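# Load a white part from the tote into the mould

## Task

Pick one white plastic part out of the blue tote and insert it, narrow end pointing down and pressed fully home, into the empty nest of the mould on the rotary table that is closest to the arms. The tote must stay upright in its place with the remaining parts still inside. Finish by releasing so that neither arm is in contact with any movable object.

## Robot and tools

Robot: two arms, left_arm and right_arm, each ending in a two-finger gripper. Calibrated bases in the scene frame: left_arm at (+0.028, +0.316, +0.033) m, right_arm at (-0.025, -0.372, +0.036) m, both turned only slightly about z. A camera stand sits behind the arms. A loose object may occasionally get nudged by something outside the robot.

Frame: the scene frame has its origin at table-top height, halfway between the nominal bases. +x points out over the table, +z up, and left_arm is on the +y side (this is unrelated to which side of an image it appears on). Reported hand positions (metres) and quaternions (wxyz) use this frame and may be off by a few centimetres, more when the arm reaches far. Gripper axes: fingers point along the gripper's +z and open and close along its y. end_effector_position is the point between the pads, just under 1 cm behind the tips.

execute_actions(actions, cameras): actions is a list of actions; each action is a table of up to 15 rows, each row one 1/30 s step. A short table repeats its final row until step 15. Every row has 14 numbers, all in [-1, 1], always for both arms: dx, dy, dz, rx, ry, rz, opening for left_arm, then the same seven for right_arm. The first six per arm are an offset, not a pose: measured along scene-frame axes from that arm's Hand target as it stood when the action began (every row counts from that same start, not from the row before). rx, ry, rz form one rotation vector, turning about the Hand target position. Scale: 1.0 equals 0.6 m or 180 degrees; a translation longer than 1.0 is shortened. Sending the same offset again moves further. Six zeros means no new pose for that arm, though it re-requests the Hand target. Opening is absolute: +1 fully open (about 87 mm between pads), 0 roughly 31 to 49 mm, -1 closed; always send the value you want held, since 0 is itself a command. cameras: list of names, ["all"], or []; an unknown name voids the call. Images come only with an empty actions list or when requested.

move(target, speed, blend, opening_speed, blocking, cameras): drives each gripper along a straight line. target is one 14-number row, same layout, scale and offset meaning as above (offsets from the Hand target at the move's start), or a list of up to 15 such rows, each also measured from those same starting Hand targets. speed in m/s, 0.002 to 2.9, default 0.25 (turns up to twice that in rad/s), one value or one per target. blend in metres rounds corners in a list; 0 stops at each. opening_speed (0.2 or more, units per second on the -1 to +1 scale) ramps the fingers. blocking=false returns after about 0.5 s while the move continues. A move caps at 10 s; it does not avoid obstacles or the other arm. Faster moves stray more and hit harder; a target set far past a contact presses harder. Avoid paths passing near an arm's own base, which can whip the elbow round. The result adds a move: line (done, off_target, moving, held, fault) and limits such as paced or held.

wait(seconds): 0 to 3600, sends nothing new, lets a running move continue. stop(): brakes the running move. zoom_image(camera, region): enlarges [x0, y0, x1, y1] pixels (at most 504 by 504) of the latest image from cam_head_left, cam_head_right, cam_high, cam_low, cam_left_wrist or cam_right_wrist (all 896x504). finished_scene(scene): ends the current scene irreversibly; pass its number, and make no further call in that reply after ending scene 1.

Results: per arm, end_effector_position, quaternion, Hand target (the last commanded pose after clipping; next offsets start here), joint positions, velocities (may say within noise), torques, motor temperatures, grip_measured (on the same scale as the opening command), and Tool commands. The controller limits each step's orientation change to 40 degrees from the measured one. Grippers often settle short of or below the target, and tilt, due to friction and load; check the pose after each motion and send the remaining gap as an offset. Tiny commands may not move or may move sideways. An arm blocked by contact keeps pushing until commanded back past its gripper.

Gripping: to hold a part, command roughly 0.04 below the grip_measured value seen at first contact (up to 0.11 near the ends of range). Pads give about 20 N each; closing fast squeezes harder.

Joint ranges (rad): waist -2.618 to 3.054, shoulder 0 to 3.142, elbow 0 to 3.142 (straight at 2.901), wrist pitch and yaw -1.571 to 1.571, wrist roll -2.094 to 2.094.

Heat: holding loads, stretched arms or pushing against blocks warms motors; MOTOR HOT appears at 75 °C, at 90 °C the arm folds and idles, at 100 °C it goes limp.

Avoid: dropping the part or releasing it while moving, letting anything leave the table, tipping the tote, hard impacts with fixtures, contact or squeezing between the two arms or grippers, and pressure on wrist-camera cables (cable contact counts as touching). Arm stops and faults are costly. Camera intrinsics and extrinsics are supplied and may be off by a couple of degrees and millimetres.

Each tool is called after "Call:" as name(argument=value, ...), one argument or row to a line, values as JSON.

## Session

Call:
execute_actions(
  actions=[],
  cameras=["cam_head_left","cam_head_right","cam_high","cam_left_wrist"],
)

Scene clock: 0.00 s.
left_arm: end_effector_position=(+0.4068, +0.3032, +0.1316) grip_measured=+1.000 end_effector_quat_wxyz=(+0.679, +0.002, +0.734, +0.009) | right_arm: end_effector_position=(+0.3486, -0.4059, +0.1202) grip_measured=+1.000 end_effector_quat_wxyz=(+0.669, +0.086, +0.737, -0.046)
Joint positions: left_arm=[-0.062 1.517 0.241 1.197 -0.085 0.008 1] | right_arm=[0.001 1.579 0.217 1.26 0.161 0.064 1]
Joint velocities: within noise
Joint torques (N m): no reading
Motor temperatures (°C): left_arm=[29 30 33 28 27 29 28] | right_arm=[29 33 32 29 27 28 31]
Heat: left arm: 33 °C; right arm: 33 °C.
Hand target: left_arm +0.4085, +0.3030, +0.1358; +0.683, +0.001, +0.730, +0.008 | right_arm +0.3518, -0.4059, +0.1284; +0.679, +0.087, +0.728, -0.045
Tool commands: left_gripper/opening=+1.0 right_gripper/opening=+1.0
camera_calibration:
cam_left_wrist: T_world_to_cam=[[0.00231, -0.99997, -0.0077, 0.29992], [-0.81868, 0.00253, -0.57424, 0.42953], [0.57424, 0.00763, -0.81865, 0.01036]] pos_world=[0.34501, 0.29875, 0.25744]
Images, in order (width x height): cam_head_left 896x504, cam_head_right 896x504, cam_high 896x504, cam_left_wrist 896x504.

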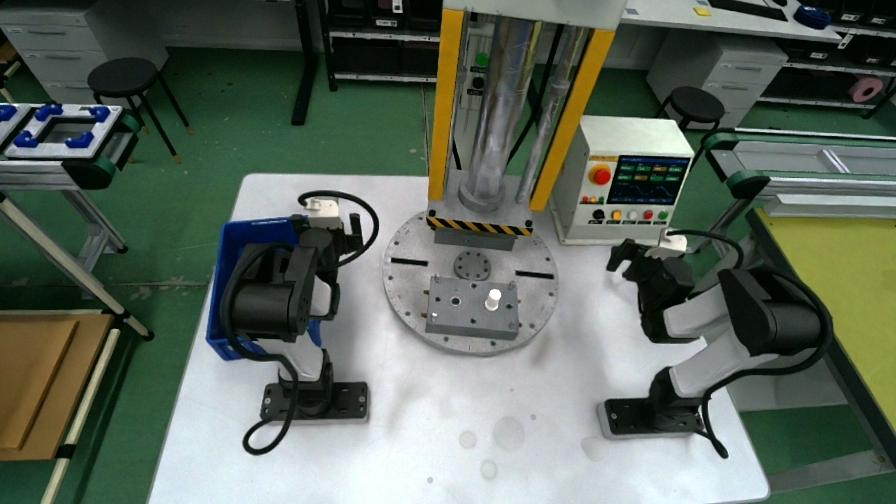

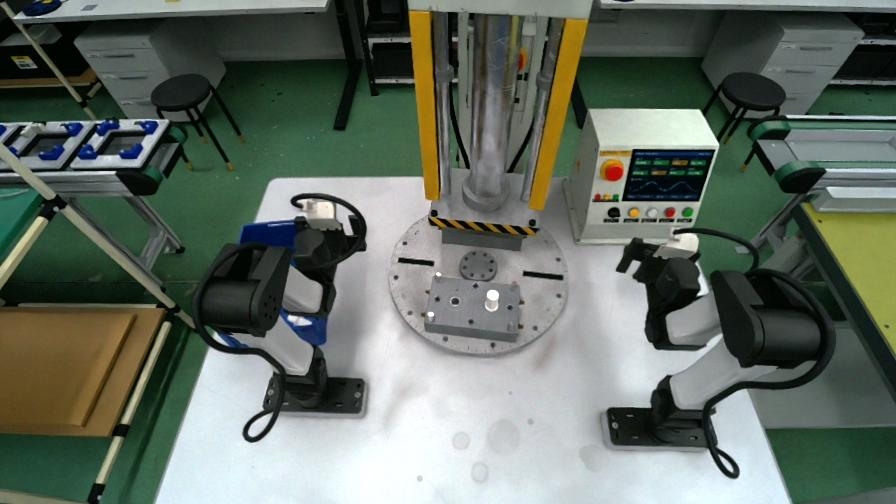

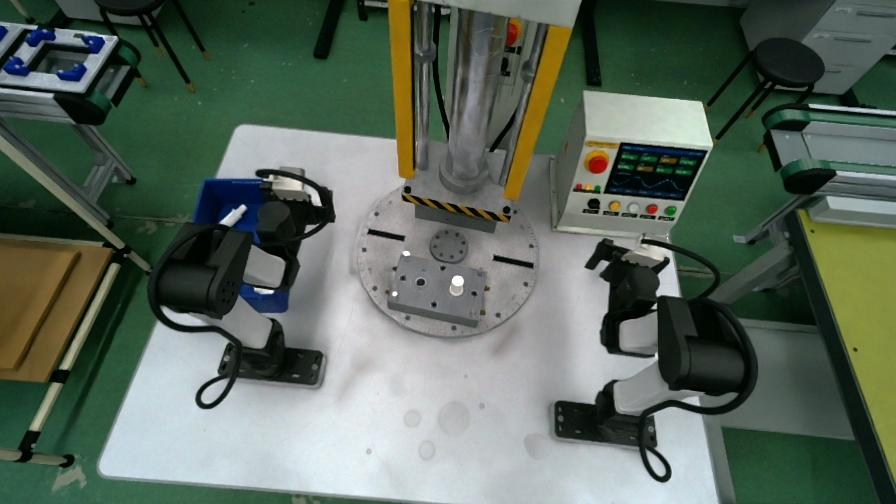

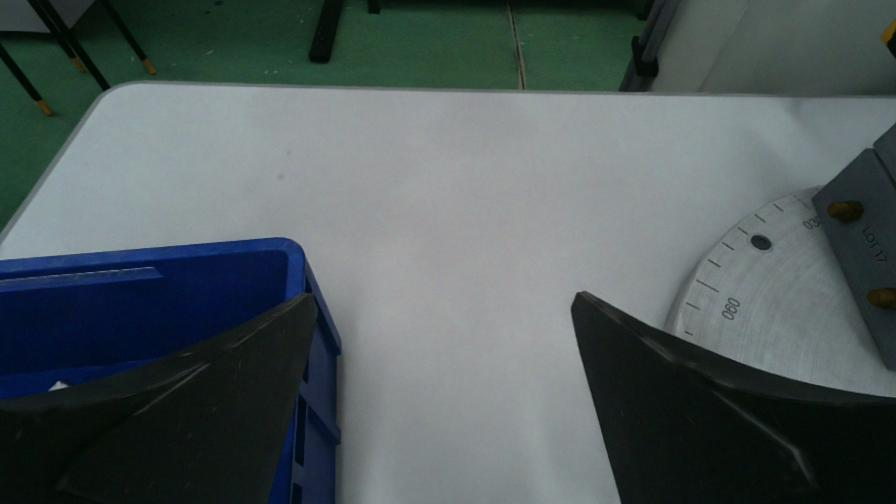

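Call:
move(
  target=[
    [0,0,0.2,0,0,0,0.3,-0.12,0.393,0.036,0.0256,-0.0573,0.585,0],
    [0.036,0.245,0.207,-0.2235,0.331,0.216,0.3,-0.12,0.393,0.036,0.0256,-0.0573,0.585,0],
  ],
  speed=0.4,
  blend=[0.03,0],
  cameras=["cam_left_wrist","cam_right_wrist"],
)

Scene clock: 36.23 s.
left_arm: end_effector_position=(+0.4274, +0.4480, +0.2641) grip_measured=+0.300 end_effector_quat_wxyz=(+0.174, -0.437, +0.883, -0.012) | right_arm: end_effector_position=(+0.2762, -0.1723, +0.1449) grip_measured=+0.000 end_effector_quat_wxyz=(-0.472, +0.499, -0.500, -0.529)
Joint positions: left_arm=[0.379 2.123 2.471 -1.569 -0.009 -0.551 0.65] | right_arm=[0.101 1.953 0.649 1.459 -1.549 0.213 0.5]
Joint torques (N m): left_arm=[1.32 -7.23 9.09 0.83 0.19 -0.04] | right_arm=[0.2 -5.75 5.49 1.79 0.02 -0.02]
Motor temperatures (°C): left_arm=[29 31 36 32 27 29 28] | right_arm=[29 35 34 34 27 28 31]
Heat: left arm: 36 °C; right arm: 35 °C.
Hand target: left_arm +0.4301, +0.4500, +0.2600; +0.166, -0.442, +0.881, -0.017 | right_arm +0.2799, -0.1701, +0.1500; +0.498, -0.498, +0.456, +0.544
Off the commanded pose: left_arm 0.005 m, 1 deg | right_arm 0.007 m, 6 deg.
move: off_target (right_arm)
cam_left_wrist: T_world_to_cam=[[0.76794, -0.6143, 0.18136, -0.1042], [-0.60113, -0.59346, 0.53522, 0.40318], [-0.22115, -0.52004, -0.82502, 0.68398]] pos_world=[0.47365, 0.53096, 0.3674]
cam_right_wrist: T_world_to_cam=[[0.99782, 0.0419, -0.05108, -0.2651], [-0.00243, -0.74944, -0.66207, -0.00718], [-0.06602, 0.66075, -0.7477, 0.38564]] pos_world=[0.28997, -0.24909, 0.27004]

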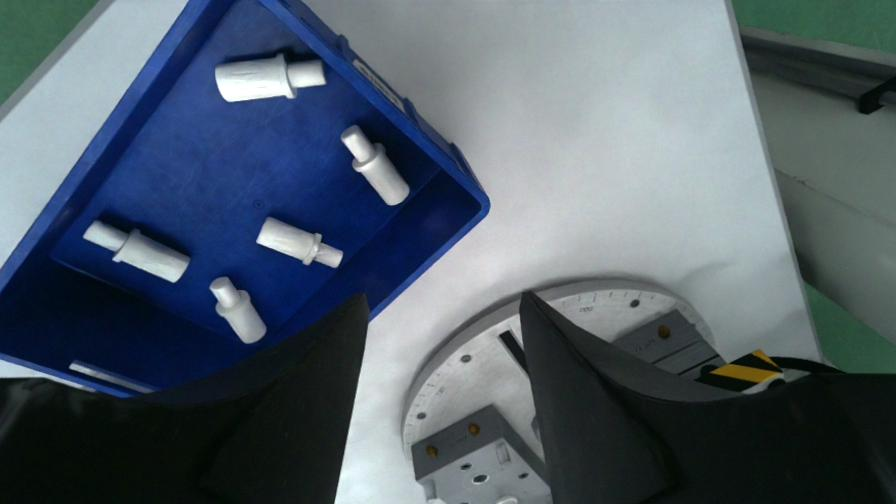

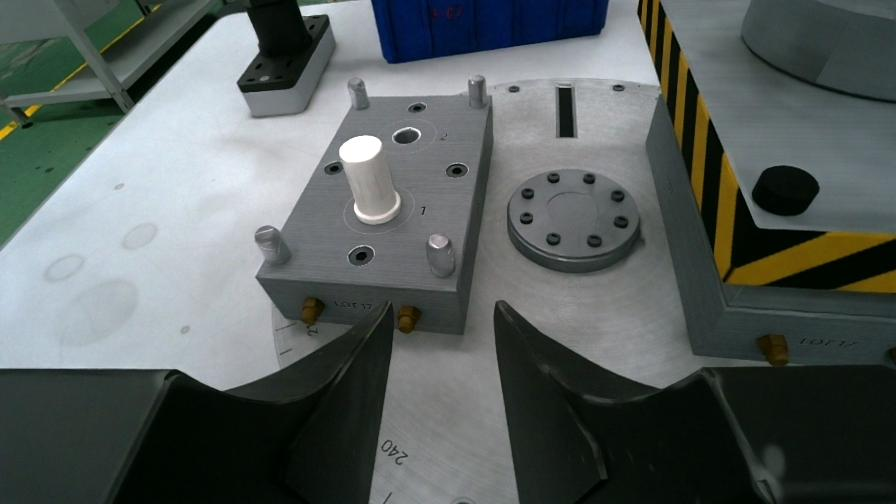

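Call:
move(
  target=[-0.242,-0.053,-0.150,0.055,-0.0876,-0.666,0.3,0,0,0,0,0,0,0],
  speed=0.4,
  cameras=["cam_left_wrist","cam_head_right"],
)

Scene clock: 97.87 s.
left_arm: end_effector_position=(+0.2880, +0.4214, +0.1648) grip_measured=+0.300 end_effector_quat_wxyz=(+0.186, +0.554, +0.799, -0.139) | right_arm: end_effector_position=(+0.2762, -0.1723, +0.1449) grip_measured=+0.000 end_effector_quat_wxyz=(-0.472, +0.499, -0.500, -0.529)
Joint positions: left_arm=[0.543 1.66 1.439 -1.453 0.459 1.767 0.65] | right_arm=[0.101 1.953 0.649 1.459 -1.549 0.213 0.5]
Joint torques (N m): left_arm=[1.39 -7.75 5.98 -0.08 0.67 0.16] | right_arm=[0.24 -5.86 5.52 1.8 0.03 -0.02]
Motor temperatures (°C): left_arm=[29 37 39 30 27 29 28] | right_arm=[29 38 36 35 27 28 31]
Heat: left arm: 39 °C; right arm: 38 °C.
Hand target: left_arm +0.2849, +0.4182, +0.1699; +0.198, +0.556, +0.795, -0.139 | right_arm +0.2799, -0.1701, +0.1500; +0.498, -0.498, +0.456, +0.544
Off the commanded pose: left_arm 0.007 m, 1 deg | right_arm 0.007 m, 6 deg.
move: done
cam_left_wrist: T_world_to_cam=[[-0.93659, -0.34945, 0.02594, 0.40936], [-0.31074, 0.86249, 0.39944, -0.31804], [-0.16196, 0.36606, -0.91639, 0.18189]] pos_world=[0.31404, 0.35077, 0.2831]
Images, in order (width x height): cam_head_right 896x504, cam_left_wrist 896x504.

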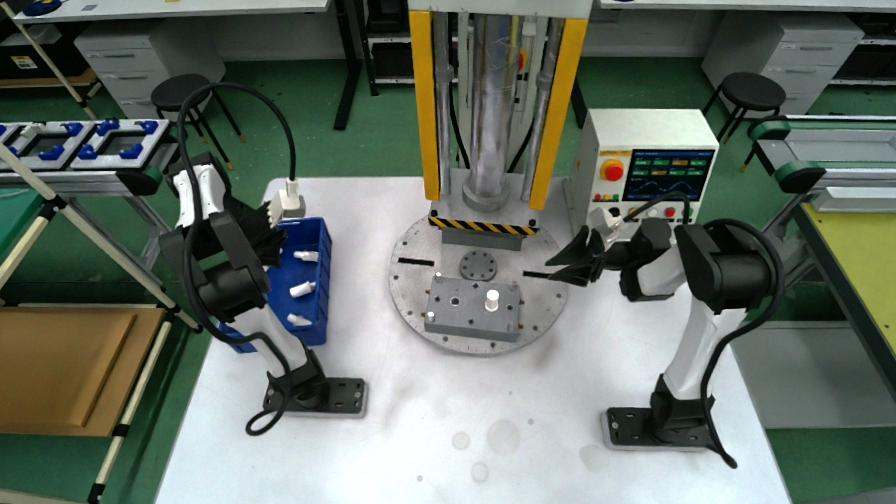

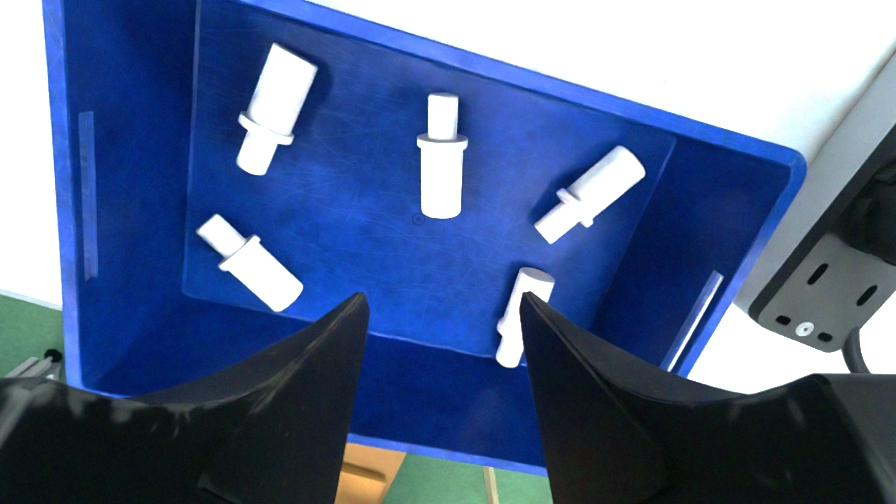

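Call:
move(
  target=[
    [-0.001,-0.006,-0.263,0,0,0,0.3,0,0,0,0,0,0,0],
    [-0.001,-0.006,-0.263,0,0,0,-0.9,0,0,0,0,0,0,0],
  ],
  speed=0.13,
  opening_speed=1.0,
  cameras=["cam_left_wrist"],
)

Scene clock: 111.17 s.
left_arm: end_effector_position=(+0.2856, +0.4197, +0.0190) grip_measured=-0.186 end_effector_quat_wxyz=(+0.193, +0.557, +0.798, -0.127) | right_arm: end_effector_position=(+0.2762, -0.1723, +0.1449) grip_measured=+0.000 end_effector_quat_wxyz=(-0.472, +0.499, -0.500, -0.529)
Joint positions: left_arm=[0.543 1.775 0.964 -0.835 0.46 1.768 0.407] | right_arm=[0.101 1.953 0.649 1.459 -1.549 0.213 0.5]
Joint torques (N m): left_arm=[0.65 -4.66 4.86 0.22 0.67 0.06] | right_arm=[0.13 -5.85 5.41 1.79 0.01 -0.02]
Heat: left arm: 38 °C; right arm: 39 °C.
Hand target: left_arm +0.2844, +0.4146, +0.0121; +0.198, +0.556, +0.795, -0.139 | right_arm +0.2799, -0.1701, +0.1500; +0.498, -0.498, +0.456, +0.544
Off the commanded pose: left_arm 0.009 m, 2 deg | right_arm 0.007 m, 6 deg.
move: done
cam_left_wrist: T_world_to_cam=[[-0.93721, -0.34876, -0.00273, 0.41076], [-0.32026, 0.85746, 0.40273, -0.25427], [-0.13811, 0.37832, -0.91531, 0.03657]] pos_world=[0.30858, 0.34745, 0.137]

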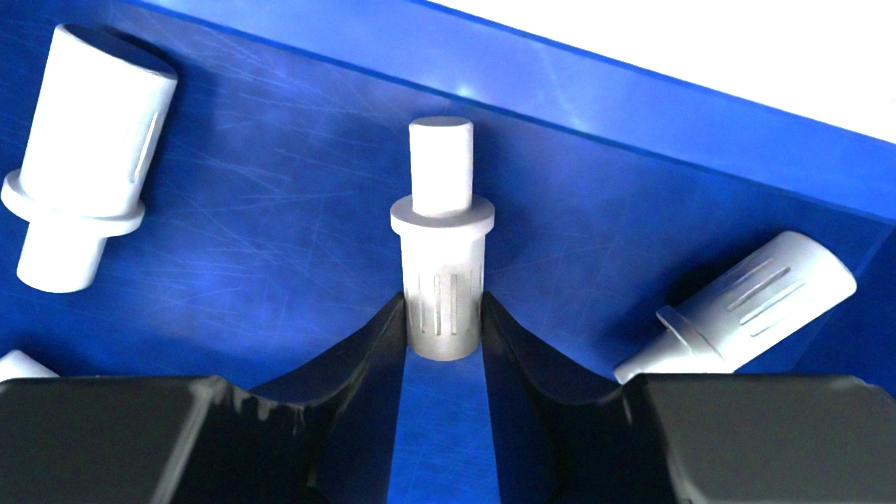

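Call:
move(
  target=[
    [0,0,0.267,0,0,0,-0.9,0,0,0,0,0,0,0],
    [0.126,-0.224,0.38,0,0,0.083,-0.9,0,0,0,0,0,0,0],
    [-0.14,-0.558,0.38,0,0,0.25,-0.9,0,0,0,0,0,0,0],
    [-0.357,-0.724,0.25,0,0,0.389,-0.9,0,0,0,0,0,0,0],
  ],
  speed=[0.18,0.45,0.45,0.4],
  blend=[0.03,0.05,0.05,0],
  cameras=["cam_left_wrist"],
)

Call:
move(
  target=[
    [0,0,-0.25,0,0,0,-0.9,0,0,0,0,0,0,0],
    [0,0,-0.25,0,0,0,0.3,0,0,0,0,0,0,0],
    [0,0,-0.08,0,0,0,0.3,0,0,0,0,0,0,0],
  ],
  speed=[0.1,0.1,0.15],
  opening_speed=1.0,
  cameras=["cam_left_wrist","cam_head_left"],
)

Scene clock: 136.83 s.
left_arm: end_effector_position=(+0.0688, -0.0152, +0.1612) grip_measured=-0.186 end_effector_quat_wxyz=(+0.230, +0.001, +0.973, -0.001) | right_arm: end_effector_position=(+0.2762, -0.1723, +0.1449) grip_measured=+0.000 end_effector_quat_wxyz=(-0.472, +0.499, -0.500, -0.529)
Joint positions: left_arm=[-1.559 1.794 1.583 -1.356 -0.464 -1.567 0.407] | right_arm=[0.101 1.953 0.649 1.459 -1.549 0.213 0.5]
Joint torques (N m): left_arm=[0.01 -5.57 9.7 0.14 -0.51 -0.13] | right_arm=[0.31 -5.76 5.56 1.8 0 -0.04]
Heat: left arm: 38 °C; right arm: 39 °C.
Hand target: left_arm +0.0703, -0.0199, +0.1623; +0.242, -0.001, +0.970, +0.000 | right_arm +0.2799, -0.1701, +0.1500; +0.498, -0.498, +0.456, +0.544
Off the commanded pose: left_arm 0.005 m, 1 deg | right_arm 0.007 m, 6 deg.
move: done
cam_left_wrist: T_world_to_cam=[[-0.00082, -0.99993, 0.01204, -0.0205], [-0.9147, 0.00562, 0.40408, 0.01963], [-0.40412, -0.01069, -0.91464, 0.31367]] pos_world=[0.1447, -0.01726, 0.2792]

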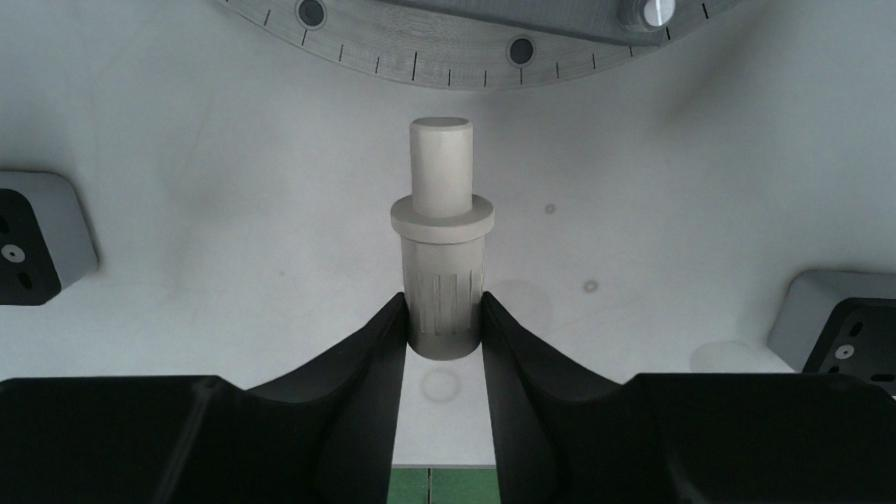

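Scene clock: 142.57 s.
left_arm: end_effector_position=(+0.0697, -0.0134, +0.0997) grip_measured=+0.300 end_effector_quat_wxyz=(+0.235, +0.006, +0.972, +0.020) | right_arm: end_effector_position=(+0.2762, -0.1723, +0.1449) grip_measured=+0.000 end_effector_quat_wxyz=(-0.472, +0.499, -0.500, -0.529)
Joint positions: left_arm=[-1.561 1.851 1.407 -1.169 -0.474 -1.572 0.65] | right_arm=[0.101 1.953 0.649 1.459 -1.549 0.213 0.5]
Joint torques (N m): left_arm=[0.23 -9.32 9.31 0.05 -0.4 -0.09] | right_arm=[0.24 -5.86 5.37 1.79 0.02 -0.06]
Heat: left arm: 38 °C; right arm: 39 °C.
Hand target: left_arm +0.0701, -0.0198, +0.1142; +0.242, -0.001, +0.970, +0.000 | right_arm +0.2799, -0.1701, +0.1500; +0.498, -0.498, +0.456, +0.544
Off the commanded pose: left_arm 0.016 m, 3 deg | right_arm 0.007 m, 6 deg.
move: off_target (left_arm); target 2's new opening was sent with left_arm's hand 0.011 m and 1 deg from that target
cam_left_wrist: T_world_to_cam=[[0.00015, -0.99947, -0.03265, -0.01349], [-0.9187, -0.01303, 0.39475, 0.04622], [-0.39497, 0.02994, -0.91821, 0.25797]] pos_world=[0.14436, -0.02061, 0.21819]
Images, in order (width x height): cam_head_left 896x504, cam_left_wrist 896x504.

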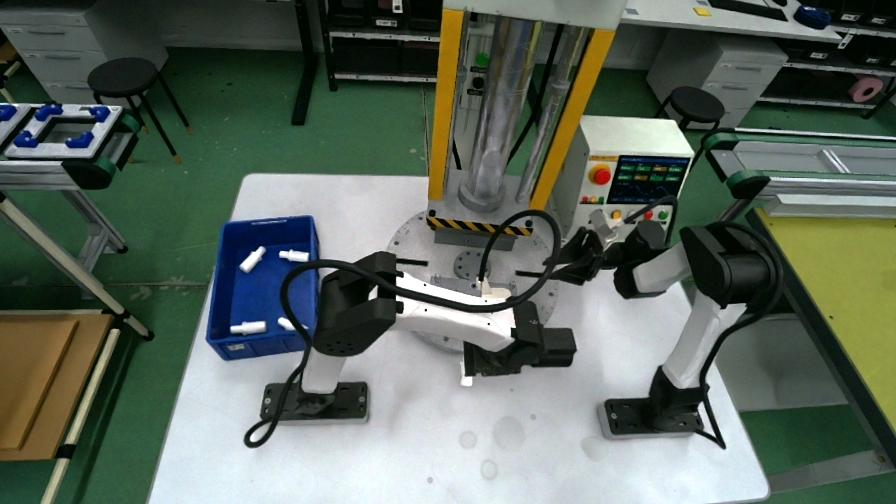

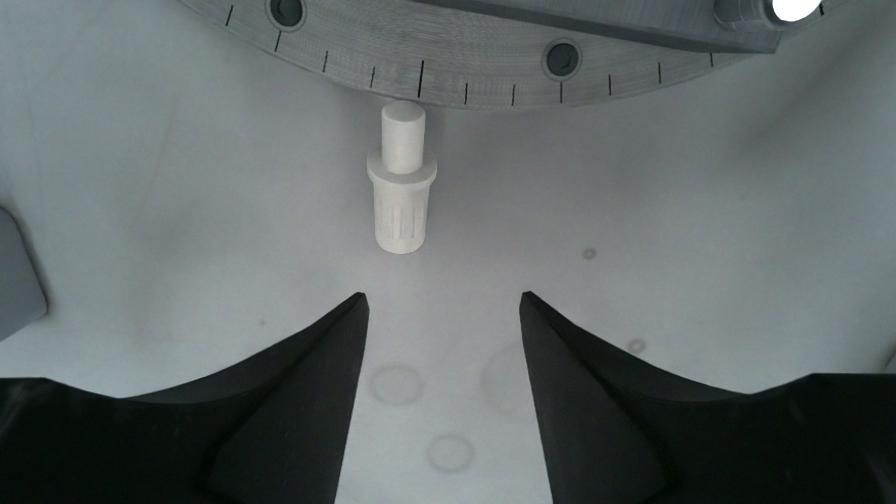

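Call:
move(
  target=[
    [0.01,0.02,0.1,0,0,-0.5,0.3,0,0,0,0,0,0,0],
    [0.01,0.052,-0.02,0.3256,0,-0.9455,0.3,0,0,0,0,0,0,0],
  ],
  speed=0.5,
  blend=[0.03,0],
  cameras=["cam_left_wrist","cam_head_left"],
)

Scene clock: 161.07 s.
left_arm: end_effector_position=(+0.0768, +0.0082, +0.1087) grip_measured=+0.300 end_effector_quat_wxyz=(+0.014, +0.997, +0.013, +0.081) | right_arm: end_effector_position=(+0.2762, -0.1723, +0.1449) grip_measured=+0.000 end_effector_quat_wxyz=(-0.472, +0.499, -0.500, -0.529)
Joint positions: left_arm=[-1.625 1.719 1.246 -1.084 -0.164 1.479 0.65] | right_arm=[0.101 1.953 0.649 1.459 -1.549 0.213 0.5]
Joint torques (N m): left_arm=[-0.01 -5.41 5.81 0.27 -0.03 0.15] | right_arm=[0.13 -5.79 5.41 1.83 0.02 -0.03]
Heat: left arm: 39 °C; right arm: 39 °C.
Hand target: left_arm +0.0762, +0.0114, +0.1023; +0.000, +0.996, +0.001, +0.087 | right_arm +0.2799, -0.1701, +0.1500; +0.498, -0.498, +0.456, +0.544
Off the commanded pose: left_arm 0.007 m, 2 deg | right_arm 0.007 m, 6 deg.
move: done
cam_left_wrist: T_world_to_cam=[[-0.03198, 0.99923, -0.0228, -0.00662], [0.50358, 0.03582, 0.86321, -0.11104], [0.86336, 0.01612, -0.50434, 0.12697]] pos_world=[-0.05391, 0.00855, 0.15974]
Images, in order (width x height): cam_head_left 896x504, cam_left_wrist 896x504.

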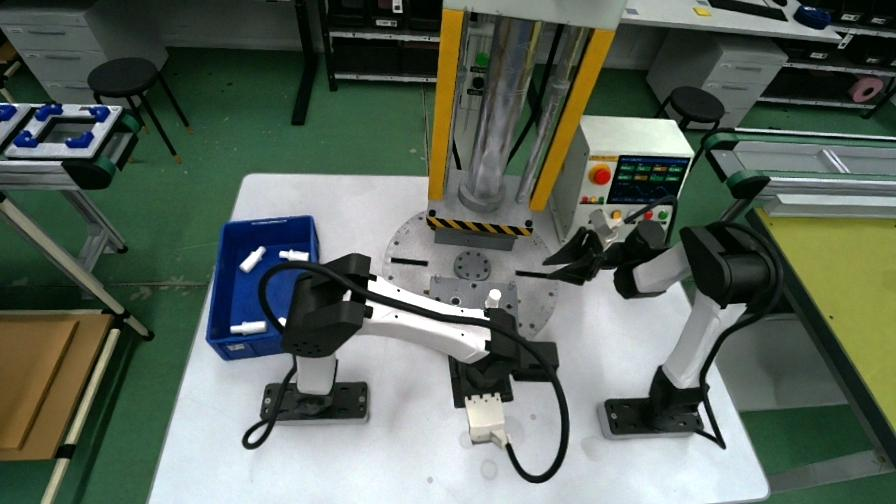

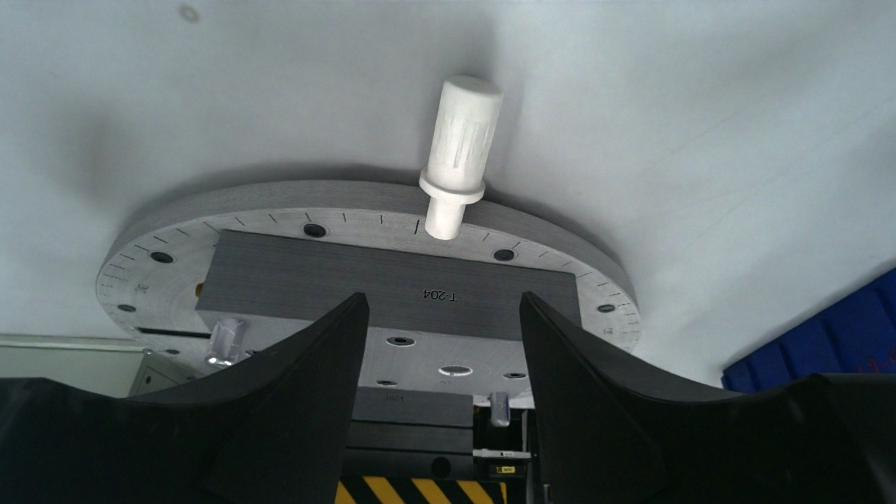

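Call:
move(
  target=[
    [0.003,0.0057,-0.06,0,0,-0.042,0.3,0,0,0,0,0,0,0],
    [0.003,0.0057,-0.166,0,0,-0.042,0.3,0,0,0,0,0,0,0],
    [0.003,0.0057,-0.166,0,0,-0.042,-0.9,0,0,0,0,0,0,0],
  ],
  speed=[0.15,0.1,0.1],
  blend=[0.01,0,0],
  opening_speed=0.8,
  cameras=["cam_left_wrist"],
)

Scene clock: 183.27 s.
left_arm: end_effector_position=(+0.0788, +0.0109, +0.0115) grip_measured=-0.195 end_effector_quat_wxyz=(+0.018, +0.995, -0.055, +0.087) | right_arm: end_effector_position=(+0.2762, -0.1723, +0.1449) grip_measured=+0.000 end_effector_quat_wxyz=(-0.472, +0.499, -0.500, -0.529)
Joint positions: left_arm=[-1.625 1.832 0.955 -0.658 -0.174 1.618 0.402] | right_arm=[0.101 1.953 0.649 1.459 -1.549 0.213 0.5]
Joint torques (N m): left_arm=[0.42 -4.82 4.94 0.41 0.06 0.15] | right_arm=[0.24 -5.89 5.45 1.81 0.02 -0.03]
Heat: left arm: 39 °C; right arm: 40 °C.
Hand target: left_arm +0.0780, +0.0148, +0.0027; +0.006, +0.994, -0.065, +0.087 | right_arm +0.2799, -0.1701, +0.1500; +0.498, -0.498, +0.456, +0.544
Off the commanded pose: left_arm 0.010 m, 2 deg | right_arm 0.007 m, 6 deg.
move: done
cam_left_wrist: T_world_to_cam=[[0.10466, 0.99431, -0.02007, -0.02229], [0.49207, -0.03423, 0.86988, -0.02662], [0.86424, -0.10092, -0.49285, 0.07729]] pos_world=[-0.05137, 0.02905, 0.0608]

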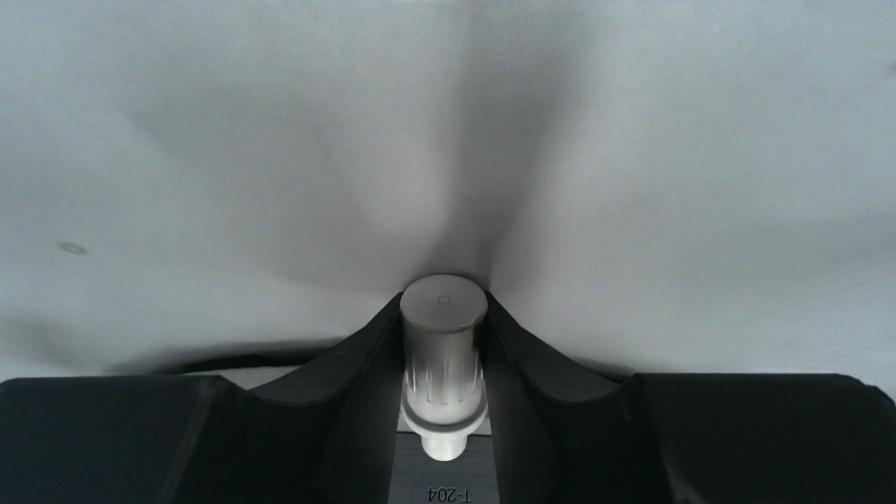

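Call:
move(
  target=[
    [0,0,0.2,0,0,0,-0.9,0,0,0,0,0,0,0],
    [0.133,-0.017,0.395,-0.649,0.196,0.635,-0.9,0,0,0,0,0,0,0],
    [0.26,0.0287,0.279,-0.649,0.196,0.635,-0.9,0,0,0,0,0,0,0],
  ],
  speed=[0.2,0.5,0.25],
  blend=[0.03,0.03,0],
  cameras=["cam_left_wrist","cam_right_wrist"],
)

Call:
zoom_image(
  camera="cam_right_wrist",
  region=[300, 0, 520, 180],
)

Call:
zoom_image(
  camera="cam_left_wrist",
  region=[340, 250, 700, 460],
)

Scene clock: 215.50 s.
left_arm: end_effector_position=(+0.2326, +0.0313, +0.1746) grip_measured=-0.195 end_effector_quat_wxyz=(+0.646, +0.165, +0.730, -0.151) | right_arm: end_effector_position=(+0.2762, -0.1723, +0.1449) grip_measured=+0.000 end_effector_quat_wxyz=(-0.472, +0.499, -0.500, -0.529)
Joint positions: left_arm=[-1.313 1.261 0.4 0.675 -0.865 -0.149 0.402] | right_arm=[0.101 1.953 0.649 1.459 -1.549 0.213 0.5]
Joint torques (N m): left_arm=[1.36 -2.39 6.37 1.86 0.13 0.05] | right_arm=[0.2 -5.9 5.49 1.81 0.04 0]
Heat: left arm: 39 °C; right arm: 40 °C.
Hand target: left_arm +0.2340, +0.0320, +0.1700; +0.645, +0.169, +0.730, -0.149 | right_arm +0.2799, -0.1701, +0.1500; +0.498, -0.498, +0.456, +0.544
Off the commanded pose: left_arm 0.005 m, 0 deg | right_arm 0.007 m, 6 deg.
move: done
cam_left_wrist: T_world_to_cam=[[-0.44156, -0.89712, 0.01414, 0.12502], [-0.75878, 0.36497, -0.53948, 0.28104], [0.47882, -0.24894, -0.84188, 0.182]] pos_world=[0.18131, 0.05489, 0.30307]
cam_right_wrist: T_world_to_cam=[[0.99782, 0.0419, -0.05108, -0.2651], [-0.00243, -0.74944, -0.66207, -0.00718], [-0.06602, 0.66075, -0.7477, 0.38564]] pos_world=[0.28997, -0.24909, 0.27004]

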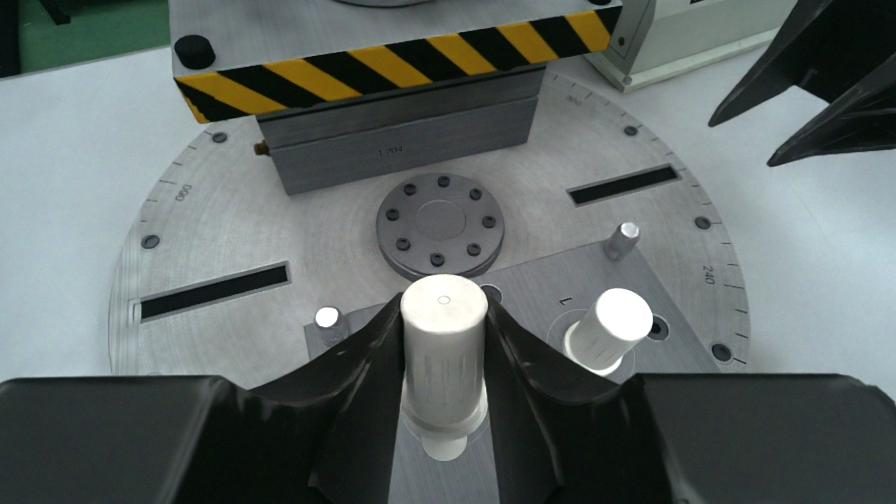

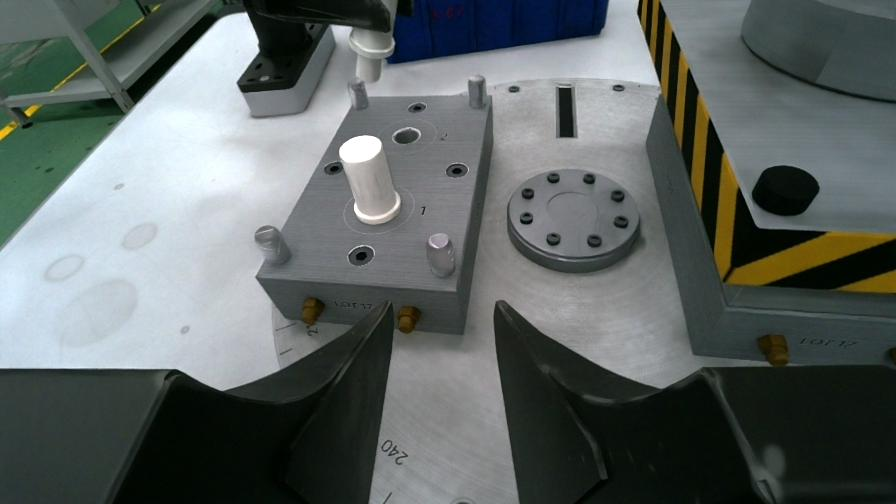

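Scaled by 2.291 from the camera's image (finer frame: 1280x720).

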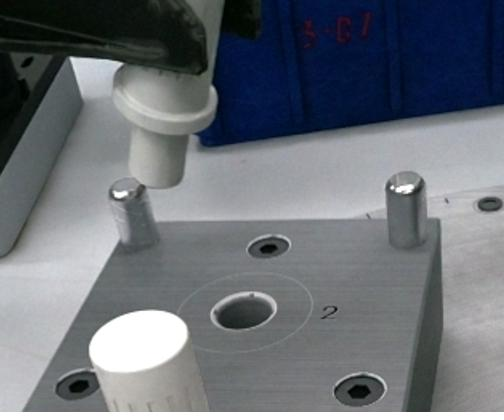

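Scaled by 1.400 from the camera's image (finer frame: 1280x720).

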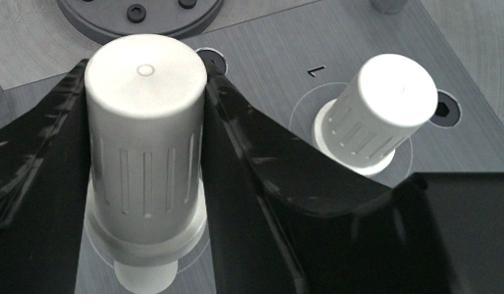

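Call:
move(
  target=[0.0025,0.0067,0,-0.0221,-0.0636,0.0778,-0.9,0,0,0,0,0,0,0],
  speed=0.15,
  cameras=["cam_left_wrist","cam_right_wrist"],
)

Call:
zoom_image(
  camera="cam_right_wrist",
  region=[300, 0, 520, 180],
)

Call:
zoom_image(
  camera="cam_left_wrist",
  region=[340, 250, 700, 460],
)

Scene clock: 246.23 s.
left_arm: end_effector_position=(+0.2376, +0.0372, +0.1620) grip_measured=-0.195 end_effector_quat_wxyz=(+0.719, +0.103, +0.685, -0.050) | right_arm: end_effector_position=(+0.2762, -0.1723, +0.1449) grip_measured=+0.000 end_effector_quat_wxyz=(-0.472, +0.499, -0.500, -0.529)
Joint positions: left_arm=[-1.41 1.685 0.384 1.413 -1.203 0.184 0.402] | right_arm=[0.101 1.953 0.649 1.459 -1.549 0.213 0.5]
Joint torques (N m): left_arm=[0.02 -3.63 4.31 2.52 0.05 0.02] | right_arm=[0.25 -5.86 5.44 1.81 -0.01 -0.04]
Heat: left arm: 39 °C; right arm: 40 °C.
Hand target: left_arm +0.2356, +0.0360, +0.1701; +0.734, +0.070, +0.672, -0.077 | right_arm +0.2799, -0.1701, +0.1500; +0.498, -0.498, +0.456, +0.544
Off the commanded pose: left_arm 0.008 m, 5 deg | right_arm 0.007 m, 6 deg.
move: off_target (left_arm)
cam_left_wrist: T_world_to_cam=[[-0.21989, -0.97274, -0.07365, 0.09695], [-0.71594, 0.2122, -0.66513, 0.29167], [0.66263, -0.09353, -0.74308, 0.105]] pos_world=[0.16056, 0.04224, 0.27916]
cam_right_wrist: T_world_to_cam=[[0.99782, 0.0419, -0.05108, -0.2651], [-0.00243, -0.74944, -0.66207, -0.00718], [-0.06602, 0.66075, -0.7477, 0.38564]] pos_world=[0.28997, -0.24909, 0.27004]

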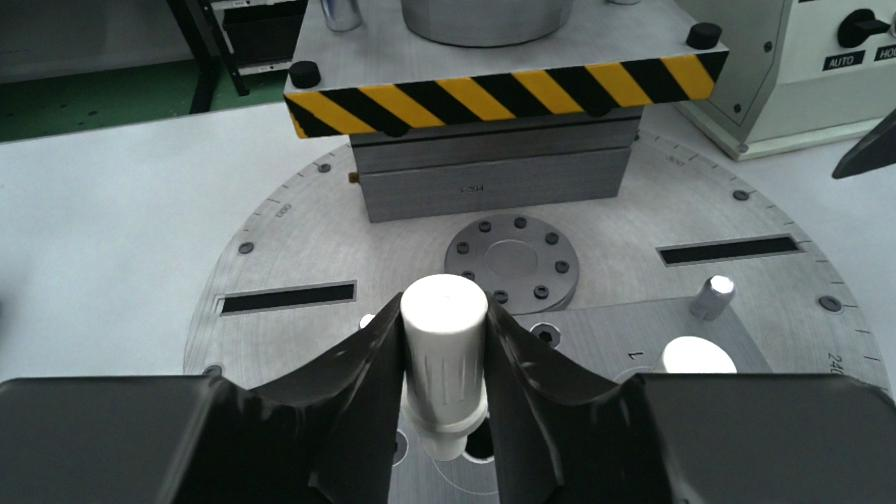

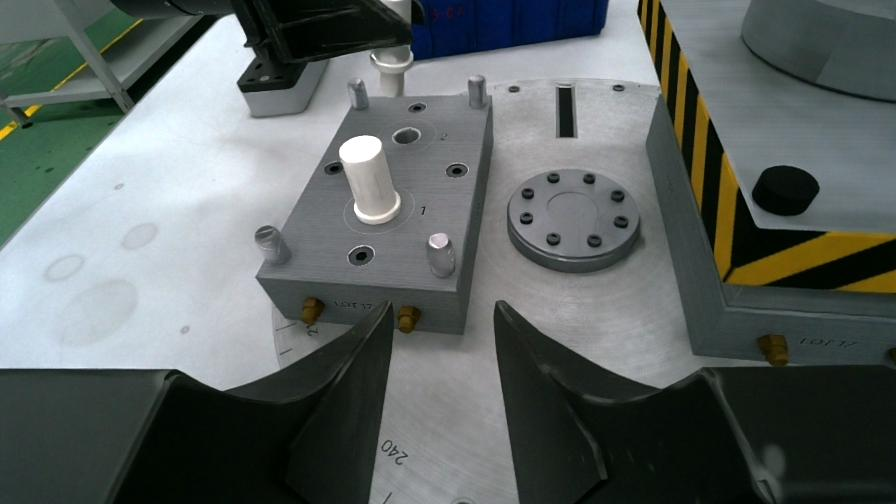

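Scaled by 2.291 from the camera's image (finer frame: 1280x720).

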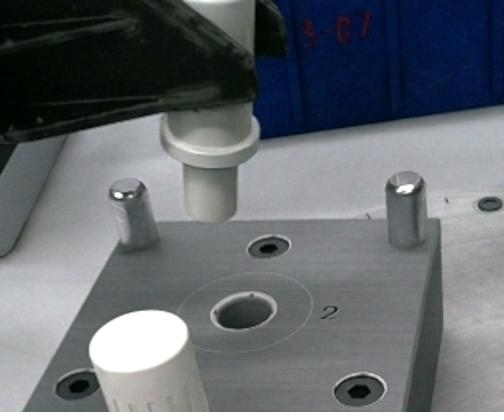

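Scaled by 1.400 from the camera's image (finer frame: 1280x720).

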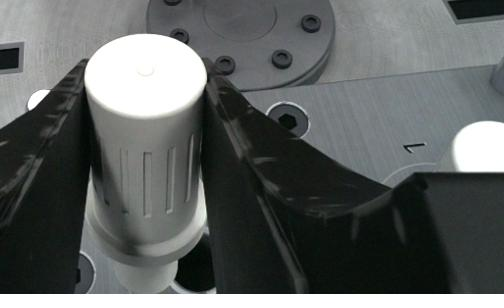

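Call:
move(
  target=[0,-0.0175,-0.004,-0.007,-0.0326,0,-0.9,0,0,0,0,0,0,0],
  speed=0.12,
  cameras=["cam_left_wrist","cam_right_wrist"],
)

Call:
zoom_image(
  camera="cam_right_wrist",
  region=[300, 0, 520, 180],
)

Call:
zoom_image(
  camera="cam_left_wrist",
  region=[340, 270, 640, 504],
)

Scene clock: 266.97 s.
left_arm: end_effector_position=(+0.2365, +0.0362, +0.1492) grip_measured=-0.195 end_effector_quat_wxyz=(+0.715, +0.123, +0.687, -0.033) | right_arm: end_effector_position=(+0.2762, -0.1723, +0.1449) grip_measured=+0.000 end_effector_quat_wxyz=(-0.472, +0.499, -0.500, -0.529)
Joint positions: left_arm=[-1.415 1.733 0.384 1.42 -1.203 0.197 0.402] | right_arm=[0.101 1.953 0.649 1.459 -1.549 0.213 0.5]
Joint torques (N m): left_arm=[0.02 -3.75 6.74 2.86 0.1 0] | right_arm=[0.23 -5.86 5.48 1.83 0.03 -0.03]
Motor temperatures (°C): left_arm=[29 33 38 35 27 29 29] | right_arm=[29 40 38 38 27 28 31]
Heat: left arm: 38 °C; right arm: 40 °C.
Hand target: left_arm +0.2355, +0.0254, +0.1676; +0.768, +0.066, +0.632, -0.081 | right_arm +0.2799, -0.1701, +0.1500; +0.498, -0.498, +0.456, +0.544
Off the commanded pose: left_arm 0.021 m, 12 deg | right_arm 0.007 m, 6 deg.
joint sent to its limit (left arm) — joint 4 (wrist pitch), upper limit. The joint targets are off in orientation, not in position.
move: off_target (left_arm)
cam_left_wrist: T_world_to_cam=[[-0.22419, -0.96648, -0.12511, 0.10326], [-0.71712, 0.25054, -0.65036, 0.27933], [0.65991, -0.05608, -0.74925, 0.09625]] pos_world=[0.15994, 0.03521, 0.2667]
cam_right_wrist: T_world_to_cam=[[0.99782, 0.0419, -0.05108, -0.2651], [-0.00243, -0.74944, -0.66207, -0.00718], [-0.06602, 0.66075, -0.7477, 0.38564]] pos_world=[0.28997, -0.24909, 0.27004]

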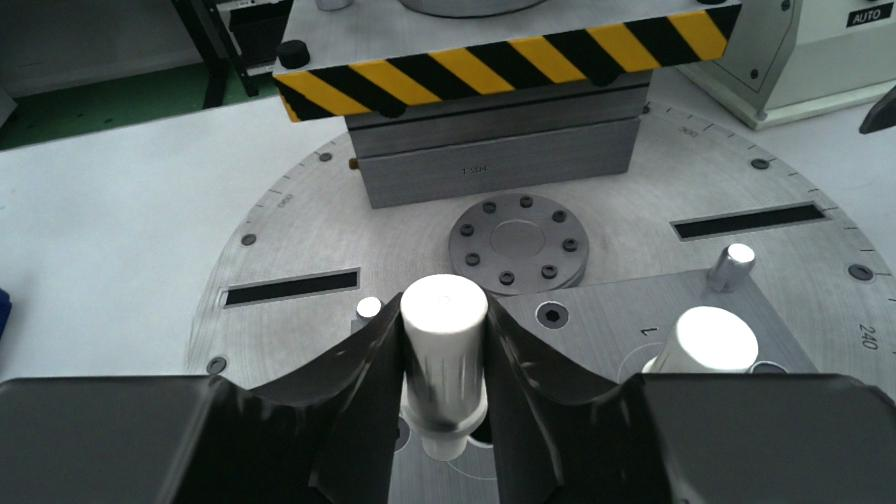

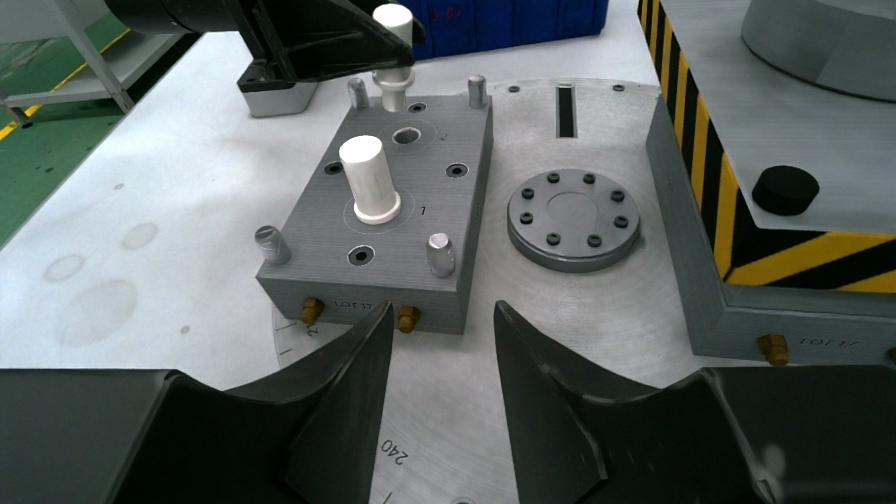

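Scaled by 2.291 from the camera's image (finer frame: 1280x720).

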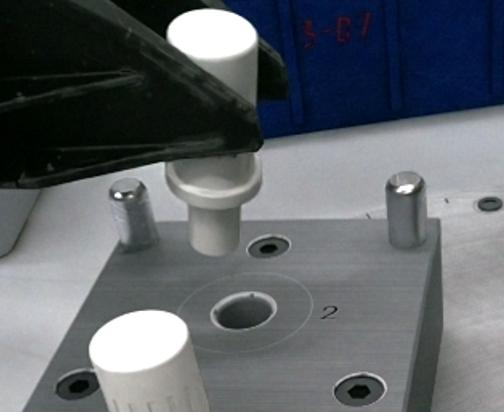

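Scaled by 1.680 from the camera's image (finer frame: 1280x720).

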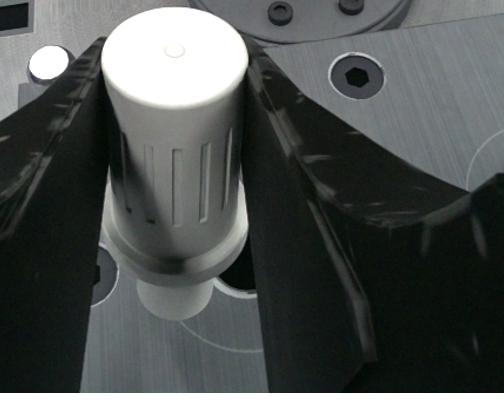

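Call:
move(
  target=[
    [0.005,0,0.05,0.008,0.038,0,-0.9,0,0,0,0,0,0,0],
    [0.005,0,0.0,0.008,0.038,0,-0.9,0,0,0,0,0,0,0],
  ],
  speed=0.12,
  cameras=["cam_left_wrist","cam_right_wrist"],
)

Call:
zoom_image(
  camera="cam_right_wrist",
  region=[300, 0, 520, 180],
)

Call:
zoom_image(
  camera="cam_left_wrist",
  region=[340, 270, 640, 504],
)

Scene clock: 296.43 s.
left_arm: end_effector_position=(+0.2377, +0.0244, +0.1645) grip_measured=-0.195 end_effector_quat_wxyz=(+0.718, +0.099, +0.686, -0.057) | right_arm: end_effector_position=(+0.2762, -0.1723, +0.1449) grip_measured=+0.000 end_effector_quat_wxyz=(-0.472, +0.499, -0.500, -0.529)
Joint positions: left_arm=[-1.415 1.704 0.432 1.38 -1.203 0.165 0.402] | right_arm=[0.101 1.953 0.649 1.459 -1.549 0.213 0.5]
Joint torques (N m): left_arm=[0.91 -3.86 4.19 2.26 0.09 -0.11] | right_arm=[0.17 -5.81 5.45 1.83 0.03 -0.04]
Motor temperatures (°C): left_arm=[29 33 39 40 27 29 29] | right_arm=[29 40 38 38 27 28 31]
Heat: left arm: 40 °C; right arm: 40 °C.
Hand target: left_arm +0.2385, +0.0255, +0.1676; +0.728, +0.071, +0.678, -0.077 | right_arm +0.2799, -0.1701, +0.1500; +0.498, -0.498, +0.456, +0.544
Off the commanded pose: left_arm 0.003 m, 4 deg | right_arm 0.007 m, 6 deg.
move: off_target (left_arm)
cam_left_wrist: T_world_to_cam=[[-0.22541, -0.97255, -0.05775, 0.08344], [-0.71807, 0.2059, -0.66482, 0.29678], [0.65846, -0.10839, -0.74477, 0.10719]] pos_world=[0.16134, 0.03166, 0.28196]
cam_right_wrist: T_world_to_cam=[[0.99782, 0.0419, -0.05108, -0.2651], [-0.00243, -0.74944, -0.66207, -0.00718], [-0.06602, 0.66075, -0.7477, 0.38564]] pos_world=[0.28997, -0.24909, 0.27004]

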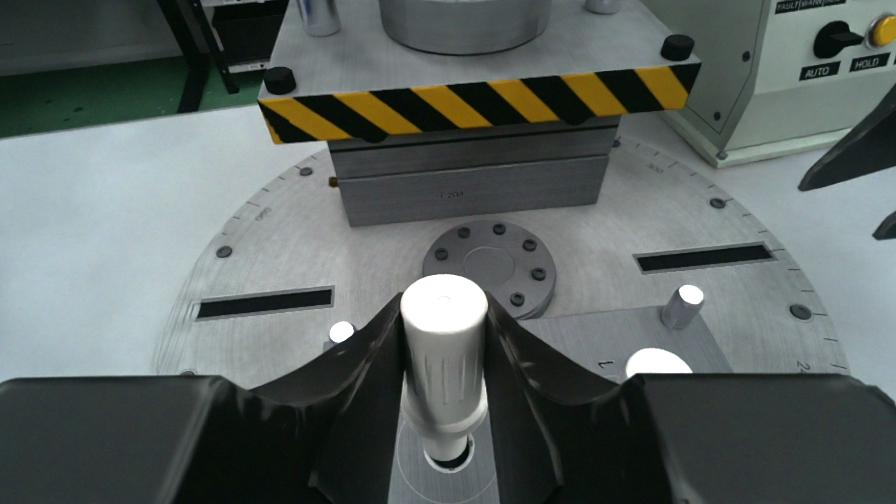

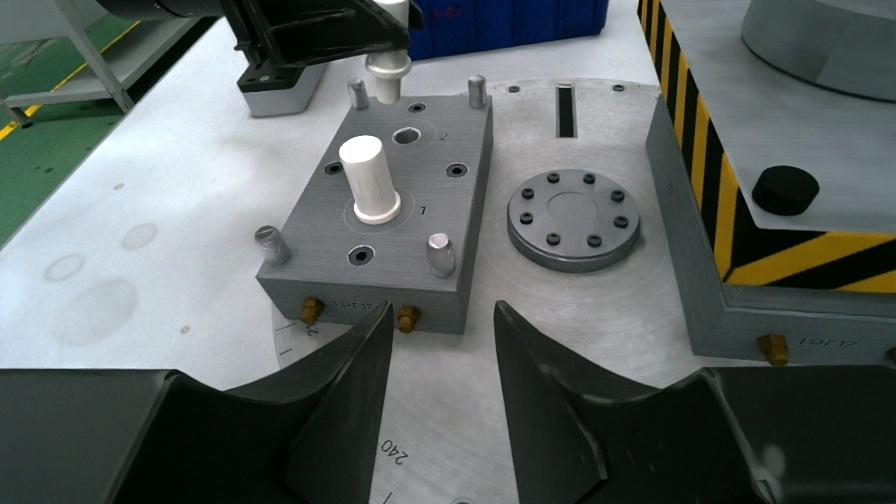

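Scaled by 2.291 from the camera's image (finer frame: 1280x720).

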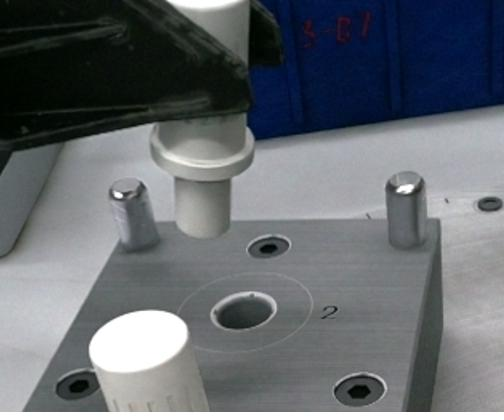

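Scaled by 1.680 from the camera's image (finer frame: 1280x720).

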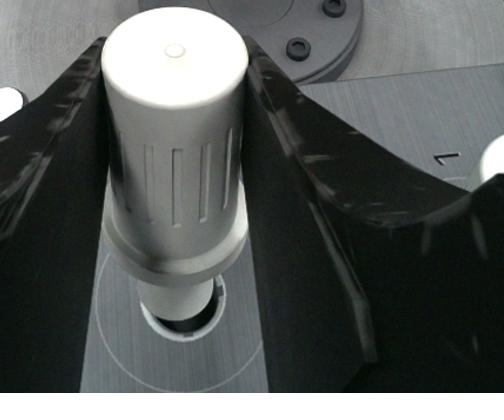

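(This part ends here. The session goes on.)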